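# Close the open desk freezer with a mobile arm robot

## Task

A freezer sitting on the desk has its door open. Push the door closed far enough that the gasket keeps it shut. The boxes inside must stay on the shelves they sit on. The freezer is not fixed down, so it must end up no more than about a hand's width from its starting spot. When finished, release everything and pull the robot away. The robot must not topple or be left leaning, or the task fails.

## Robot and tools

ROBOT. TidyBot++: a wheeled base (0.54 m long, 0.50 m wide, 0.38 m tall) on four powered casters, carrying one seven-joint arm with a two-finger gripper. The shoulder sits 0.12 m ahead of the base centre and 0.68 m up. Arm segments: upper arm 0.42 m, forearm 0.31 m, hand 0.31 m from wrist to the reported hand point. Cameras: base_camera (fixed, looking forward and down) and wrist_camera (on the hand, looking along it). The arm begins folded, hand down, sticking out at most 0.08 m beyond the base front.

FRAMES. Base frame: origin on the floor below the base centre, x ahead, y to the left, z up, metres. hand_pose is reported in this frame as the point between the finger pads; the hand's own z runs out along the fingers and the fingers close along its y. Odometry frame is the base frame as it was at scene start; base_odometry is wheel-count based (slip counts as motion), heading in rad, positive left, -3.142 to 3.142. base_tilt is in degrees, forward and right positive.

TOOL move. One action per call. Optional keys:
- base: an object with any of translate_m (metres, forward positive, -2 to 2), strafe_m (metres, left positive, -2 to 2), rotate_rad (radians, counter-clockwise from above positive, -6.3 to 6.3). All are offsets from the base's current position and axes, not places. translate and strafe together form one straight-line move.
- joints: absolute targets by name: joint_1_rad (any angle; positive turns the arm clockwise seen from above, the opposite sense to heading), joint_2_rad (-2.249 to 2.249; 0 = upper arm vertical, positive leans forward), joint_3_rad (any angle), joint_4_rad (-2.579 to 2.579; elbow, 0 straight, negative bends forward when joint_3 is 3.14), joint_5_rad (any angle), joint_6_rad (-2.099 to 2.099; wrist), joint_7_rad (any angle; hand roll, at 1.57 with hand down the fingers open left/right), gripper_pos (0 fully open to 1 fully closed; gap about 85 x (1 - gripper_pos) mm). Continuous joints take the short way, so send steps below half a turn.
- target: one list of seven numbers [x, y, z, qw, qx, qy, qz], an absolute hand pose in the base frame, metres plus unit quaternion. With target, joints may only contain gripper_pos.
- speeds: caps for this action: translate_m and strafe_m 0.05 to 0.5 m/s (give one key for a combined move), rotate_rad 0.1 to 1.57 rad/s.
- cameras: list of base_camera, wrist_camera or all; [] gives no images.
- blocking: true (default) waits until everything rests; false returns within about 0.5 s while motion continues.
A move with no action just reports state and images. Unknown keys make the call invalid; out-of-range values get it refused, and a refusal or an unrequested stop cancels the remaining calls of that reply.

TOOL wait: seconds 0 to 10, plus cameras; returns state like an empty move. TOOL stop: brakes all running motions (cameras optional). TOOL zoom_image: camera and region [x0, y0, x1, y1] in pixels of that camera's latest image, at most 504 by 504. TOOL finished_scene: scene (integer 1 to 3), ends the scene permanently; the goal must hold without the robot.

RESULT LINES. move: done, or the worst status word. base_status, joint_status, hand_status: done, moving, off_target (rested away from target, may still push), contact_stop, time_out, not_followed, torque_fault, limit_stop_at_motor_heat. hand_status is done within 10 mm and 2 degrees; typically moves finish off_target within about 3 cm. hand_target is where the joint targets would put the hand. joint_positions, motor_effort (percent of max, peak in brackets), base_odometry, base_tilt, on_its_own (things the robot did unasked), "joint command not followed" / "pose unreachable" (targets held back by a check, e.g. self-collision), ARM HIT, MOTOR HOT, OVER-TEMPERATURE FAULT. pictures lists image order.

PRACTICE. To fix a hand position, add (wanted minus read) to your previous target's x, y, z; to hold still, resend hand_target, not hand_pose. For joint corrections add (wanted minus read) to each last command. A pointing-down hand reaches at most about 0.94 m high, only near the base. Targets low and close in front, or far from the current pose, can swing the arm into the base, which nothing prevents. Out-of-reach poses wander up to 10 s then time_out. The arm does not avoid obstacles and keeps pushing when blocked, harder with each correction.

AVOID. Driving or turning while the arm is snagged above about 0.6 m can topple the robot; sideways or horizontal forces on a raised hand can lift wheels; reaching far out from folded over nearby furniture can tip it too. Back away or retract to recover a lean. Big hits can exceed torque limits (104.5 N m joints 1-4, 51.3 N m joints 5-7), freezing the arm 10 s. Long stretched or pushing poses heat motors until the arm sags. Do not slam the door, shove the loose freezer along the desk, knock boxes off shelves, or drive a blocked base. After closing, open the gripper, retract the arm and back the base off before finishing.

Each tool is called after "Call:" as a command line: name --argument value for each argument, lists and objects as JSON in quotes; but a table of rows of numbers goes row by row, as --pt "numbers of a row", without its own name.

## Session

Call:
move --joints '{"joint_6_rad":0.66,"gripper_pos":1}'

Scene clock: 2.07 s.
move: done
base_odometry: x=+0.000 y=+0.000 heading=+0.000
base_tilt: forward=+0.4 right=+0.6
base_status: not commanded
joint_positions: joint_1_rad=-0.025 joint_2_rad=-0.352 joint_3_rad=+3.103 joint_4_rad=-2.553 joint_5_rad=+0.044 joint_6_rad=+0.580 joint_7_rad=+1.552 gripper_pos=+0.999
joint_status: all done
motor_effort: joint_1_rad=+0(1) joint_2_rad=-7(8) joint_3_rad=+1(1) joint_4_rad=+18(19) joint_5_rad=+0(1) joint_6_rad=+9(10) joint_7_rad=+1(1)
hand_pose: x=+0.5368 y=+0.0371 z=+0.8753 quat_wxyz=(-0.019, +0.724, +0.042, +0.689) (m; base frame)
hand_target: x=+0.5374 y=+0.0383 z=+0.9011 quat_wxyz=(-0.021, +0.695, +0.041, +0.717) (m; base frame)
hand_status: not commanded
pictures: base_camera, wrist_camera
camera_calibration:
wrist_camera: T_world_to_cam=[[0.0775481, -0.996752, 0.0217102, -0.0254797], [-0.0383185, -0.0247395, -0.998959, 0.954567], [0.996252, 0.0766355, -0.0401125, -0.363972], [0, 0, 0, 1]] pos_world=[0.401161, 0.0261117, 0.939527]

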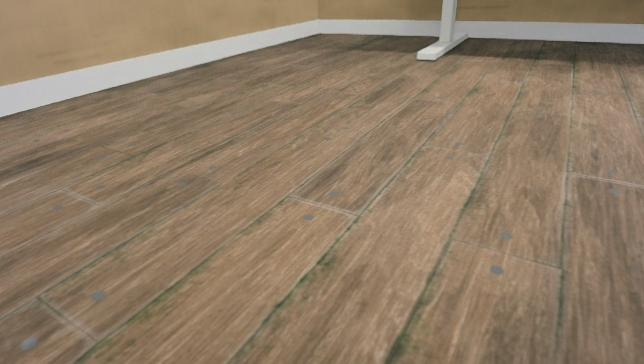

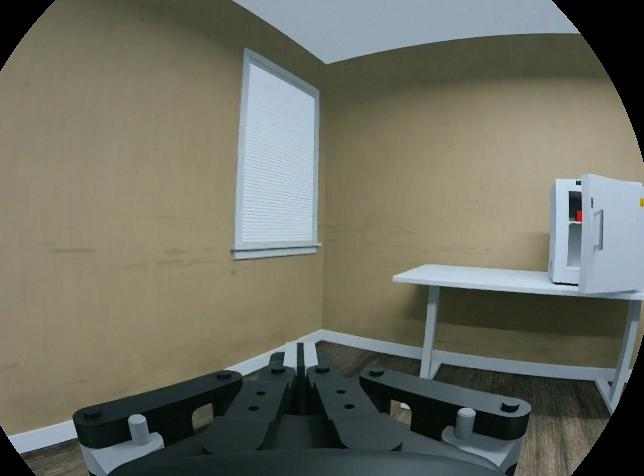

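Call:
move --base '{"rotate_rad":-0.7}' --joints '{"joint_1_rad":0.065,"joint_6_rad":0.64}'

Call:
zoom_image --camera "wrist_camera" --region '[150, 80, 550, 380]'

Scene clock: 5.20 s.
move: done
base_odometry: x=+0.000 y=+0.000 heading=-0.700
base_tilt: forward=+0.3 right=+0.5
base_status: done
joint_positions: joint_1_rad=+0.046 joint_2_rad=-0.352 joint_3_rad=+3.103 joint_4_rad=-2.553 joint_5_rad=+0.044 joint_6_rad=+0.581 joint_7_rad=+1.552 gripper_pos=+0.999
joint_status: all done
motor_effort: joint_1_rad=-1(2) joint_2_rad=-7(8) joint_3_rad=+1(2) joint_4_rad=+18(19) joint_5_rad=+0(1) joint_6_rad=+9(10) joint_7_rad=+0(1)
hand_pose: x=+0.5384 y=+0.0073 z=+0.8754 quat_wxyz=(+0.006, +0.725, +0.016, +0.689) (m; base frame)
hand_target: x=+0.5393 y=+0.0003 z=+0.8949 quat_wxyz=(+0.012, +0.703, +0.010, +0.711) (m; base frame)
hand_status: not commanded
pictures: base_camera, wrist_camera
camera_calibration:
wrist_camera: T_world_to_cam=[[0.00650249, -0.999743, 0.0216978, -0.0170171], [-0.0397365, -0.0219395, -0.998969, 0.954718], [0.999189, 0.0056336, -0.0398689, -0.36454], [0, 0, 0, 1]] pos_world=[0.402292, 0.00598692, 0.939569]

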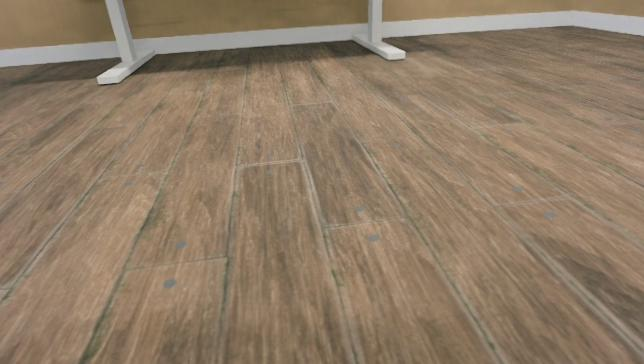

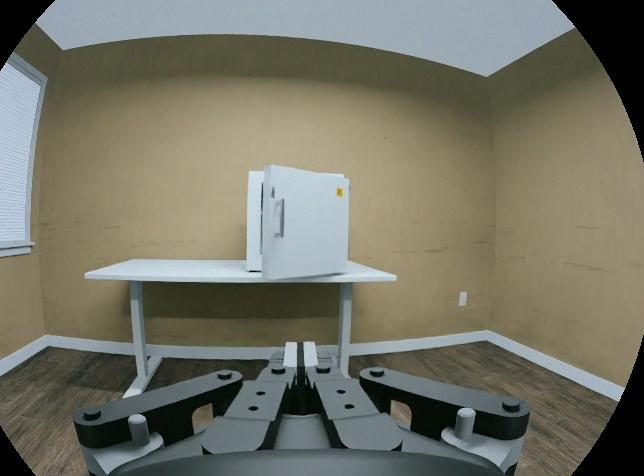

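Scaled by 1.260.

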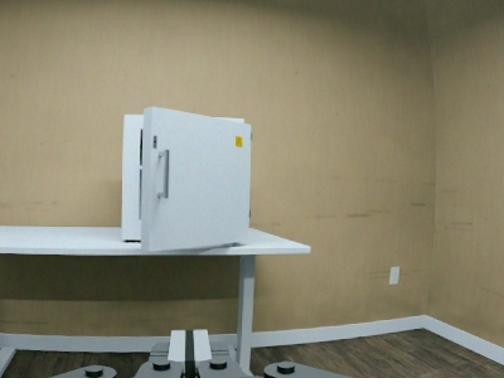

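Call:
move --base '{"translate_m":0.8,"strafe_m":-0.45}' --cameras '[]'

Call:
move --base '{"rotate_rad":0.52}' --cameras '["wrist_camera"]'

Scene clock: 15.83 s.
move: done
base_odometry: x=+0.322 y=-0.860 heading=-0.700
base_tilt: forward=+0.3 right=+0.6
base_status: done
joint_positions: joint_1_rad=+0.046 joint_2_rad=-0.352 joint_3_rad=+3.103 joint_4_rad=-2.553 joint_5_rad=+0.044 joint_6_rad=+0.581 joint_7_rad=+1.552 gripper_pos=+0.999
joint_status: not commanded
motor_effort: joint_1_rad=+0(1) joint_2_rad=-7(9) joint_3_rad=+1(2) joint_4_rad=+18(19) joint_5_rad=+0(1) joint_6_rad=+9(10) joint_7_rad=+0(1)
hand_pose: x=+0.5383 y=+0.0072 z=+0.8755 quat_wxyz=(+0.006, +0.725, +0.016, +0.689) (m; base frame)
hand_target: x=+0.5393 y=+0.0003 z=+0.8949 quat_wxyz=(+0.012, +0.703, +0.010, +0.711) (m; base frame)
hand_status: not commanded
pictures: none
No camera images: "cameras" was empty.

Scene clock: 17.27 s.
move: done
base_odometry: x=+0.322 y=-0.860 heading=-0.181
base_tilt: forward=+0.3 right=+0.5
base_status: done
joint_positions: joint_1_rad=+0.047 joint_2_rad=-0.352 joint_3_rad=+3.103 joint_4_rad=-2.553 joint_5_rad=+0.044 joint_6_rad=+0.581 joint_7_rad=+1.552 gripper_pos=+0.999
joint_status: not commanded
motor_effort: joint_1_rad=+0(1) joint_2_rad=-7(8) joint_3_rad=+1(2) joint_4_rad=+18(19) joint_5_rad=+0(1) joint_6_rad=+10(10) joint_7_rad=+0(1)
hand_pose: x=+0.5383 y=+0.0072 z=+0.8755 quat_wxyz=(+0.006, +0.725, +0.016, +0.689) (m; base frame)
hand_target: x=+0.5393 y=+0.0003 z=+0.8949 quat_wxyz=(+0.012, +0.703, +0.010, +0.711) (m; base frame)
hand_status: not commanded
pictures: wrist_camera
camera_calibration:
wrist_camera: T_world_to_cam=[[0.00621555, -0.999743, 0.0218044, -0.0170555], [-0.0394536, -0.022033, -0.998978, 0.954689], [0.999202, 0.00534894, -0.0395804, -0.364735], [0, 0, 0, 1]] pos_world=[0.402216, 0.00593456, 0.93965]

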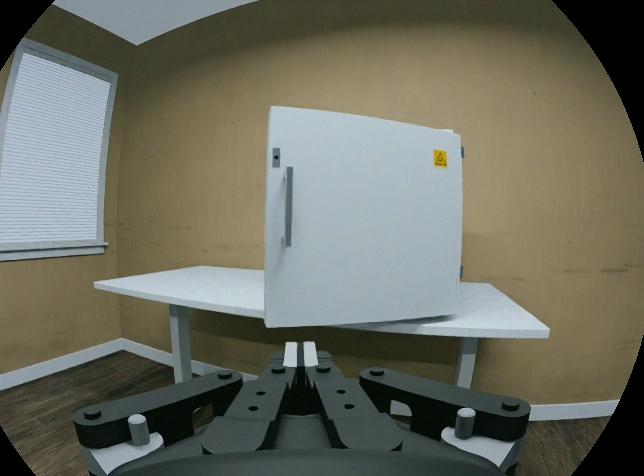

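Call:
move --base '{"translate_m":0.42}' --speeds '{"translate_m":0.3}' --cameras '["wrist_camera"]'

Call:
move --base '{"translate_m":0.1}' --speeds '{"translate_m":0.08}' --cameras '["wrist_camera"]'

Call:
move --base '{"translate_m":0.108,"strafe_m":0.1,"rotate_rad":-0.17}' --speeds '{"translate_m":0.08,"rotate_rad":0.1}' --cameras '["wrist_camera"]'

Scene clock: 26.80 s.
move: done
base_odometry: x=+0.736 y=-0.935 heading=-0.180
base_tilt: forward=+0.3 right=+0.6
base_status: done
joint_positions: joint_1_rad=+0.047 joint_2_rad=-0.353 joint_3_rad=+3.103 joint_4_rad=-2.553 joint_5_rad=+0.044 joint_6_rad=+0.581 joint_7_rad=+1.552 gripper_pos=+0.999
joint_status: not commanded
motor_effort: joint_1_rad=+0(1) joint_2_rad=-7(9) joint_3_rad=+1(1) joint_4_rad=+19(19) joint_5_rad=+0(1) joint_6_rad=+9(10) joint_7_rad=+0(1)
hand_pose: x=+0.5383 y=+0.0072 z=+0.8757 quat_wxyz=(+0.006, +0.724, +0.016, +0.689) (m; base frame)
hand_target: x=+0.5393 y=+0.0003 z=+0.8949 quat_wxyz=(+0.012, +0.703, +0.010, +0.711) (m; base frame)
hand_status: not commanded
pictures: wrist_camera
camera_calibration:
wrist_camera: T_world_to_cam=[[0.00620915, -0.999743, 0.02182, -0.0170653], [-0.0391604, -0.0220468, -0.99899, 0.954662], [0.999214, 0.0053484, -0.0392872, -0.364937], [0, 0, 0, 1]] pos_world=[0.402141, 0.00593811, 0.939733]

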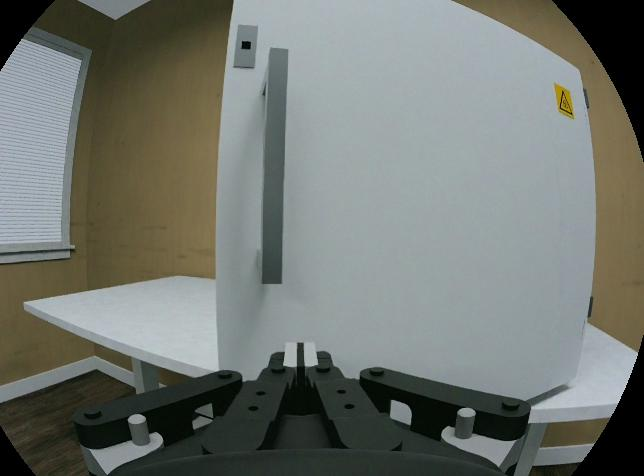

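Scene clock: 28.57 s.
move: done
base_odometry: x=+0.834 y=-0.953 heading=-0.179
base_tilt: forward=+0.4 right=+0.5
base_status: done
joint_positions: joint_1_rad=+0.047 joint_2_rad=-0.353 joint_3_rad=+3.103 joint_4_rad=-2.553 joint_5_rad=+0.044 joint_6_rad=+0.581 joint_7_rad=+1.552 gripper_pos=+0.999
joint_status: not commanded
motor_effort: joint_1_rad=+0(1) joint_2_rad=-7(9) joint_3_rad=+1(1) joint_4_rad=+18(20) joint_5_rad=+0(1) joint_6_rad=+9(10) joint_7_rad=+0(1)
hand_pose: x=+0.5383 y=+0.0072 z=+0.8757 quat_wxyz=(+0.006, +0.724, +0.016, +0.689) (m; base frame)
hand_target: x=+0.5393 y=+0.0003 z=+0.8949 quat_wxyz=(+0.012, +0.703, +0.010, +0.711) (m; base frame)
hand_status: not commanded
pictures: wrist_camera
camera_calibration:
wrist_camera: T_world_to_cam=[[0.00620708, -0.999743, 0.0218253, -0.0170682], [-0.0391018, -0.0220517, -0.998992, 0.954647], [0.999216, 0.00534741, -0.0392286, -0.364954], [0, 0, 0, 1]] pos_world=[0.402102, 0.00593927, 0.939741]

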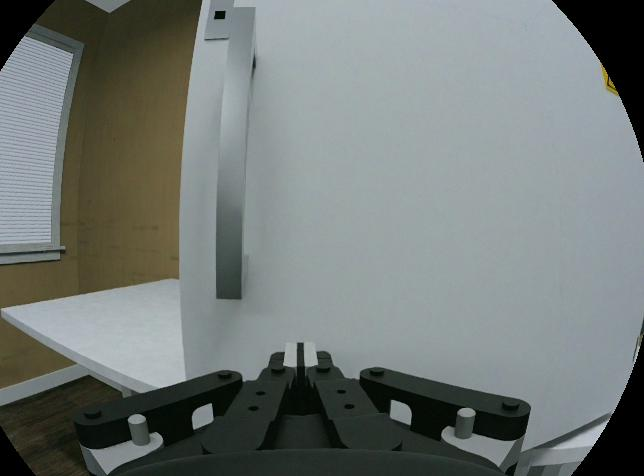

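Scene clock: 30.90 s.
move: done
base_odometry: x=+0.958 y=-0.874 heading=-0.350
base_tilt: forward=+0.4 right=+0.5
base_status: done
joint_positions: joint_1_rad=+0.047 joint_2_rad=-0.353 joint_3_rad=+3.103 joint_4_rad=-2.553 joint_5_rad=+0.044 joint_6_rad=+0.581 joint_7_rad=+1.552 gripper_pos=+0.999
joint_status: not commanded
motor_effort: joint_1_rad=+0(1) joint_2_rad=-7(8) joint_3_rad=+1(2) joint_4_rad=+18(19) joint_5_rad=+0(1) joint_6_rad=+9(10) joint_7_rad=+0(1)
hand_pose: x=+0.5383 y=+0.0071 z=+0.8757 quat_wxyz=(+0.006, +0.724, +0.016, +0.689) (m; base frame)
hand_target: x=+0.5393 y=+0.0003 z=+0.8949 quat_wxyz=(+0.012, +0.703, +0.010, +0.711) (m; base frame)
hand_status: not commanded
pictures: wrist_camera
camera_calibration:
wrist_camera: T_world_to_cam=[[0.00611894, -0.999743, 0.0218253, -0.0170577], [-0.0391037, -0.0220482, -0.998992, 0.954648], [0.999216, 0.00525932, -0.0392286, -0.364954], [0, 0, 0, 1]] pos_world=[0.402103, 0.00591431, 0.939741]

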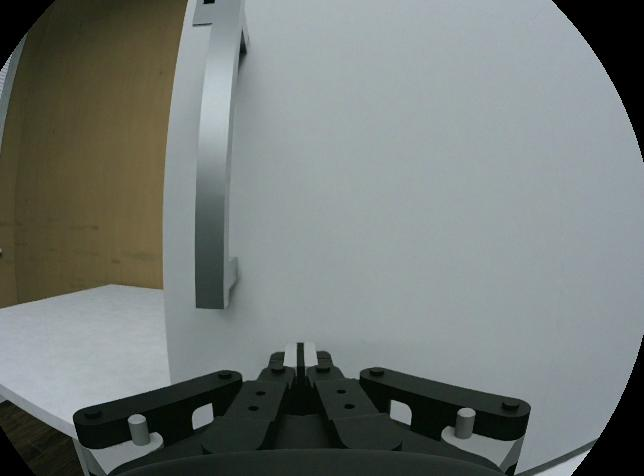

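Call:
move --base '{"translate_m":0.055,"strafe_m":0.037,"rotate_rad":-0.08}' --speeds '{"translate_m":0.08,"rotate_rad":0.1}' --cameras '["wrist_camera"]'

Call:
move --base '{"translate_m":0.035,"strafe_m":0.028,"rotate_rad":-0.05}' --speeds '{"translate_m":0.07,"rotate_rad":0.1}' --cameras '["wrist_camera"]'

Scene clock: 35.90 s.
move: done
base_odometry: x=+1.023 y=-0.858 heading=-0.430
base_tilt: forward=+0.4 right=+0.5
base_status: done
joint_positions: joint_1_rad=+0.047 joint_2_rad=-0.353 joint_3_rad=+3.103 joint_4_rad=-2.553 joint_5_rad=+0.044 joint_6_rad=+0.581 joint_7_rad=+1.552 gripper_pos=+0.999
joint_status: not commanded
motor_effort: joint_1_rad=+1(1) joint_2_rad=-7(9) joint_3_rad=+1(2) joint_4_rad=+18(20) joint_5_rad=-1(1) joint_6_rad=+9(9) joint_7_rad=+0(1)
hand_pose: x=+0.5382 y=+0.0071 z=+0.8757 quat_wxyz=(+0.006, +0.724, +0.016, +0.689) (m; base frame)
hand_target: x=+0.5393 y=+0.0003 z=+0.8949 quat_wxyz=(+0.012, +0.703, +0.010, +0.711) (m; base frame)
hand_status: not commanded
pictures: wrist_camera
camera_calibration:
wrist_camera: T_world_to_cam=[[0.00602951, -0.999744, 0.0218284, -0.0170492], [-0.039047, -0.0220475, -0.998994, 0.954642], [0.999219, 0.00517112, -0.03917, -0.364994], [0, 0, 0, 1]] pos_world=[0.402088, 0.00589007, 0.939757]

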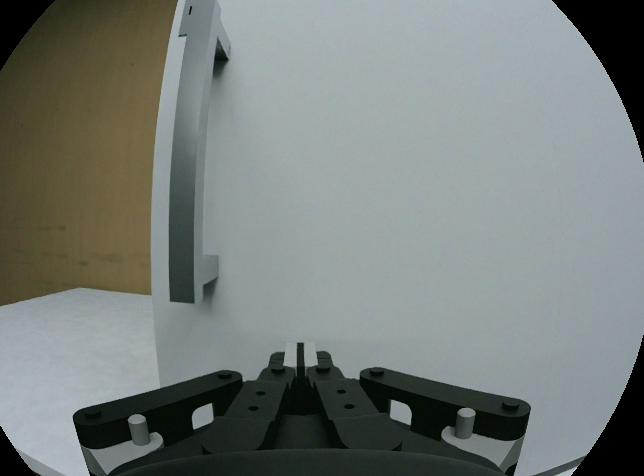

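Scene clock: 37.03 s.
move: done
base_odometry: x=+1.066 y=-0.847 heading=-0.481
base_tilt: forward=+0.3 right=+0.5
base_status: done
joint_positions: joint_1_rad=+0.047 joint_2_rad=-0.353 joint_3_rad=+3.103 joint_4_rad=-2.553 joint_5_rad=+0.044 joint_6_rad=+0.581 joint_7_rad=+1.552 gripper_pos=+0.999
joint_status: not commanded
motor_effort: joint_1_rad=+0(1) joint_2_rad=-7(9) joint_3_rad=+1(2) joint_4_rad=+18(20) joint_5_rad=-1(1) joint_6_rad=+9(10) joint_7_rad=+0(1)
hand_pose: x=+0.5382 y=+0.0070 z=+0.8757 quat_wxyz=(+0.006, +0.724, +0.016, +0.689) (m; base frame)
hand_target: x=+0.5393 y=+0.0003 z=+0.8949 quat_wxyz=(+0.012, +0.703, +0.010, +0.711) (m; base frame)
hand_status: not commanded
pictures: wrist_camera
camera_calibration:
wrist_camera: T_world_to_cam=[[0.00576317, -0.999745, 0.0218331, -0.0170207], [-0.0389649, -0.0220414, -0.998997, 0.954635], [0.999224, 0.00490667, -0.039082, -0.365055], [0, 0, 0, 1]] pos_world=[0.402067, 0.00581627, 0.939782]

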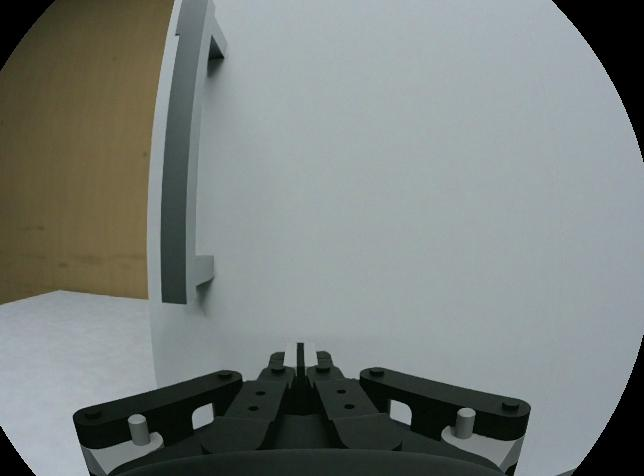

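Call:
move --base '{"translate_m":0.035,"strafe_m":0.02,"rotate_rad":-0.05}' --speeds '{"translate_m":0.06,"rotate_rad":0.1}' --cameras '[]'

Call:
move --base '{"translate_m":0.015,"strafe_m":0.01,"rotate_rad":-0.03}' --speeds '{"translate_m":0.05,"rotate_rad":0.1}' --cameras '["wrist_camera"]'

Scene clock: 40.73 s.
move: done
base_odometry: x=+1.107 y=-0.846 heading=-0.532
base_tilt: forward=+0.3 right=+0.5
base_status: done
joint_positions: joint_1_rad=+0.047 joint_2_rad=-0.353 joint_3_rad=+3.103 joint_4_rad=-2.553 joint_5_rad=+0.044 joint_6_rad=+0.581 joint_7_rad=+1.552 gripper_pos=+0.999
joint_status: not commanded
motor_effort: joint_1_rad=+1(1) joint_2_rad=-7(9) joint_3_rad=+1(2) joint_4_rad=+18(19) joint_5_rad=+0(1) joint_6_rad=+9(10) joint_7_rad=+0(1)
hand_pose: x=+0.5382 y=+0.0070 z=+0.8758 quat_wxyz=(+0.006, +0.724, +0.016, +0.689) (m; base frame)
hand_target: x=+0.5393 y=+0.0003 z=+0.8949 quat_wxyz=(+0.012, +0.703, +0.010, +0.711) (m; base frame)
hand_status: not commanded
pictures: none
No camera images: "cameras" was empty.

Scene clock: 41.67 s.
move: done
base_odometry: x=+1.125 y=-0.845 heading=-0.562
base_tilt: forward=+0.3 right=+0.5
base_status: done
joint_positions: joint_1_rad=+0.050 joint_2_rad=-0.360 joint_3_rad=+3.103 joint_4_rad=-2.560 joint_5_rad=+0.044 joint_6_rad=+0.581 joint_7_rad=+1.552 gripper_pos=+0.999
joint_status: not commanded
motor_effort: joint_1_rad=+0(3) joint_2_rad=-5(8) joint_3_rad=+2(3) joint_4_rad=+19(24) joint_5_rad=+0(2) joint_6_rad=+8(10) joint_7_rad=+0(1)
hand_pose: x=+0.5356 y=+0.0054 z=+0.8749 quat_wxyz=(+0.007, +0.724, +0.014, +0.689) (m; base frame)
hand_target: x=+0.5393 y=+0.0003 z=+0.8949 quat_wxyz=(+0.012, +0.703, +0.010, +0.711) (m; base frame)
hand_status: not commanded
pictures: wrist_camera
camera_calibration:
wrist_camera: T_world_to_cam=[[0.0019545, -0.99976, 0.0218228, -0.0165091], [-0.0388077, -0.0218822, -0.999007, 0.953535], [0.999245, 0.00110566, -0.0388412, -0.362618], [0, 0, 0, 1]] pos_world=[0.39938, 0.00476126, 0.938864]

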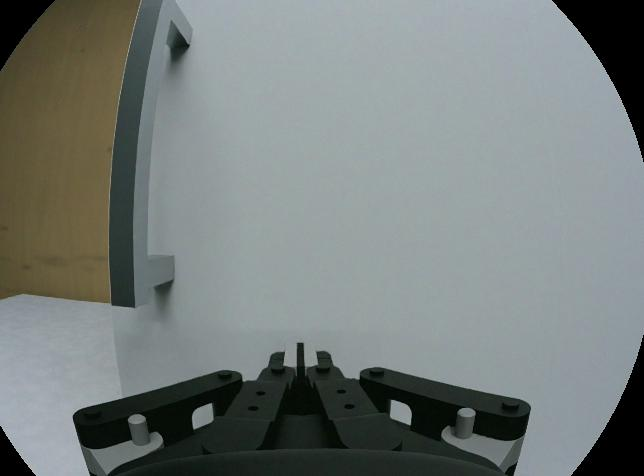

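Call:
move --base '{"translate_m": 0.01}' --speeds '{"translate_m": 0.05}' --cameras '["wrist_camera"]'

Scene clock: 46.40 s.
move: done
base_odometry: x=+1.133 y=-0.850 heading=-0.562
base_tilt: forward=+0.3 right=+0.6
base_status: done
joint_positions: joint_1_rad=+0.051 joint_2_rad=-0.385 joint_3_rad=+3.103 joint_4_rad=-2.579 joint_5_rad=+0.044 joint_6_rad=+0.581 joint_7_rad=+1.552 gripper_pos=+0.999
joint_status: not commanded
motor_effort: joint_1_rad=+0(2) joint_2_rad=+0(5) joint_3_rad=+1(3) joint_4_rad=+23(25) joint_5_rad=-1(1) joint_6_rad=+8(10) joint_7_rad=+0(1)
hand_pose: x=+0.5269 y=+0.0051 z=+0.8745 quat_wxyz=(+0.008, +0.722, +0.014, +0.691) (m; base frame)
hand_target: x=+0.5393 y=+0.0003 z=+0.8949 quat_wxyz=(+0.012, +0.703, +0.010, +0.711) (m; base frame)
hand_status: not commanded
pictures: wrist_camera
camera_calibration:
wrist_camera: T_world_to_cam=[[0.000491092, -0.999739, 0.0228304, -0.016874], [-0.032612, -0.0228343, -0.999207, 0.94973], [0.999468, -0.000253843, -0.0326147, -0.359493], [0, 0, 0, 1]] pos_world=[0.390282, 0.00472556, 0.937638]

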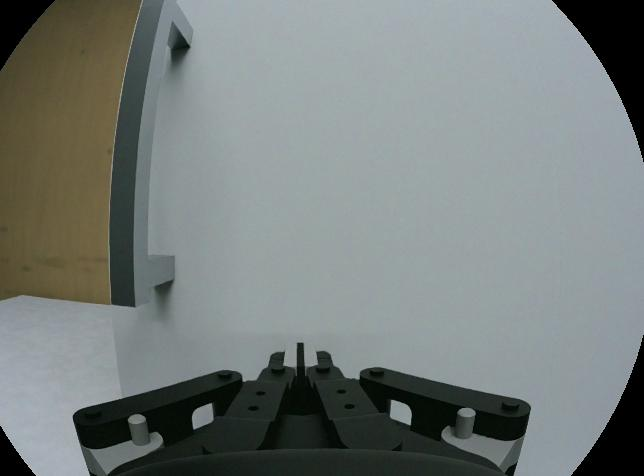

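Call:
move --base '{"translate_m": 0.01}' --speeds '{"translate_m": 0.05}' --cameras '[]'

Scene clock: 48.50 s.
move: done
base_odometry: x=+1.141 y=-0.855 heading=-0.562
base_tilt: forward=+0.3 right=+0.6
base_status: done
joint_positions: joint_1_rad=+0.052 joint_2_rad=-0.411 joint_3_rad=+3.103 joint_4_rad=-2.598 joint_5_rad=+0.044 joint_6_rad=+0.581 joint_7_rad=+1.552 gripper_pos=+0.999
joint_status: not commanded
motor_effort: joint_1_rad=-1(2) joint_2_rad=+5(11) joint_3_rad=+0(1) joint_4_rad=+25(29) joint_5_rad=+0(1) joint_6_rad=+7(10) joint_7_rad=+0(1)
hand_pose: x=+0.5182 y=+0.0051 z=+0.8741 quat_wxyz=(+0.009, +0.720, +0.014, +0.694) (m; base frame)
hand_target: x=+0.5393 y=+0.0003 z=+0.8949 quat_wxyz=(+0.012, +0.703, +0.010, +0.711) (m; base frame)
hand_status: not commanded
pictures: none
No camera images: "cameras" was empty.

Call:
move --base '{"translate_m": -0.5}' --speeds '{"translate_m": 0.3}'

Scene clock: 52.23 s.
move: done
base_odometry: x=+0.718 y=-0.588 heading=-0.562
base_tilt: forward=+0.3 right=+0.6
base_status: done
joint_positions: joint_1_rad=+0.052 joint_2_rad=-0.352 joint_3_rad=+3.103 joint_4_rad=-2.564 joint_5_rad=+0.044 joint_6_rad=+0.581 joint_7_rad=+1.552 gripper_pos=+0.999
joint_status: not commanded
motor_effort: joint_1_rad=+0(1) joint_2_rad=-7(11) joint_3_rad=+1(2) joint_4_rad=+18(25) joint_5_rad=+0(1) joint_6_rad=+9(10) joint_7_rad=+1(1)
hand_pose: x=+0.5362 y=+0.0046 z=+0.8692 quat_wxyz=(+0.008, +0.728, +0.014, +0.685) (m; base frame)
hand_target: x=+0.5393 y=+0.0003 z=+0.8949 quat_wxyz=(+0.012, +0.703, +0.010, +0.711) (m; base frame)
hand_status: not commanded
pictures: base_camera, wrist_camera
camera_calibration:
wrist_camera: T_world_to_cam=[[0.000528913, -0.999772, 0.0213288, -0.0159688], [-0.0507941, -0.0213282, -0.998481, 0.953832], [0.998709, -0.000555267, -0.0507938, -0.352776], [0, 0, 0, 1]] pos_world=[0.400778, 0.00418245, 0.934806]

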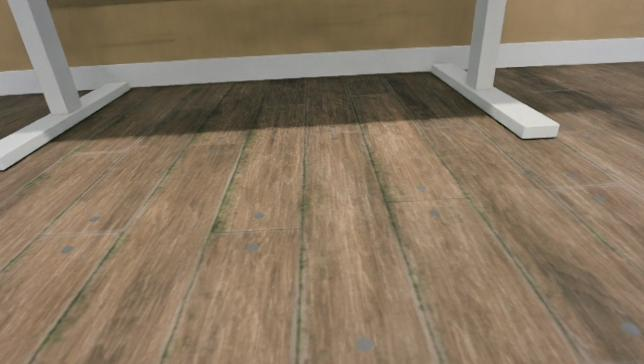

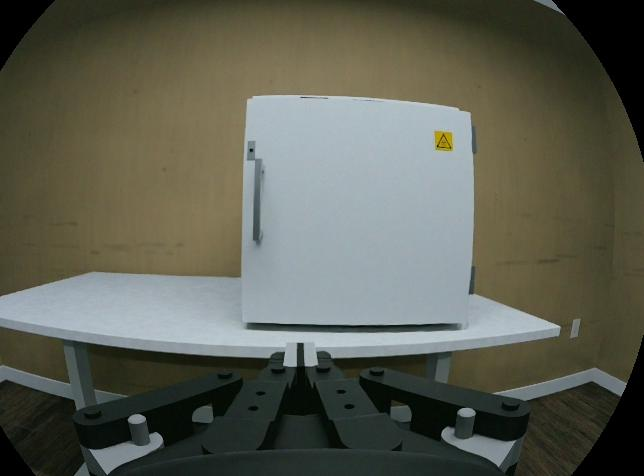

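Call:
zoom_image --camera "wrist_camera" --region '[220, 80, 500, 350]'

Scaled by 1.800.

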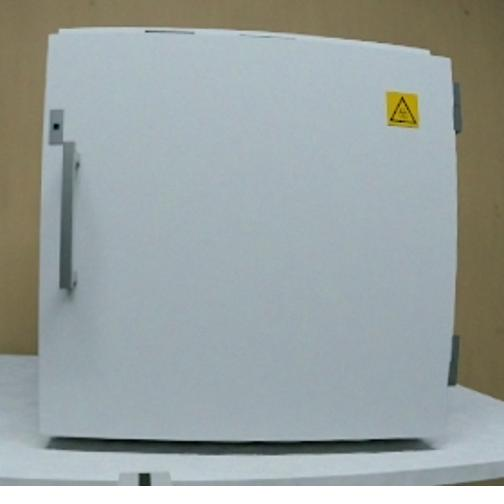

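Call:
move --base '{"strafe_m": 0.6, "rotate_rad": -0.4}' --cameras '["wrist_camera"]'

Call:
zoom_image --camera "wrist_camera" --region '[150, 60, 450, 350]'

Scene clock: 61.77 s.
move: done
base_odometry: x=+1.038 y=-0.080 heading=-0.963
base_tilt: forward=+0.3 right=+0.5
base_status: done
joint_positions: joint_1_rad=+0.052 joint_2_rad=-0.352 joint_3_rad=+3.103 joint_4_rad=-2.564 joint_5_rad=+0.044 joint_6_rad=+0.581 joint_7_rad=+1.552 gripper_pos=+0.999
joint_status: not commanded
motor_effort: joint_1_rad=+0(1) joint_2_rad=-6(8) joint_3_rad=+1(2) joint_4_rad=+18(19) joint_5_rad=+0(1) joint_6_rad=+9(10) joint_7_rad=+0(1)
hand_pose: x=+0.5362 y=+0.0046 z=+0.8692 quat_wxyz=(+0.008, +0.728, +0.014, +0.685) (m; base frame)
hand_target: x=+0.5393 y=+0.0003 z=+0.8949 quat_wxyz=(+0.012, +0.703, +0.010, +0.711) (m; base frame)
hand_status: not commanded
pictures: wrist_camera
camera_calibration:
wrist_camera: T_world_to_cam=[[0.000426994, -0.999771, 0.0214027, -0.0160069], [-0.0507413, -0.0213968, -0.998483, 0.953826], [0.998712, -0.000659653, -0.0507388, -0.352812], [0, 0, 0, 1]] pos_world=[0.400762, 0.00417286, 0.93482]

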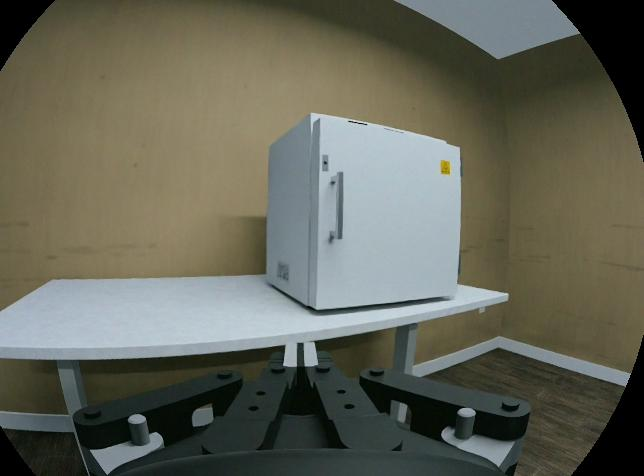

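Scaled by 1.680.

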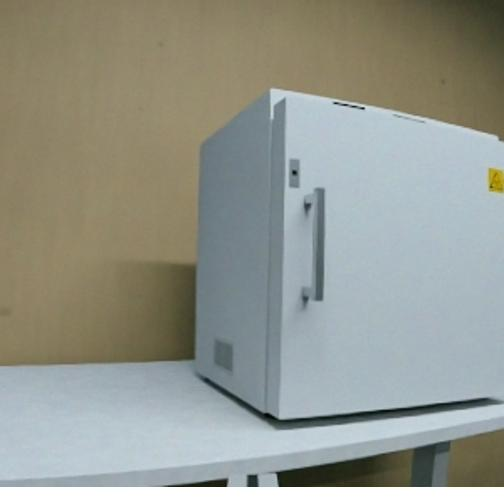

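Shut.

Call:
finished_scene --scene 3

The scene is finished: the task was done.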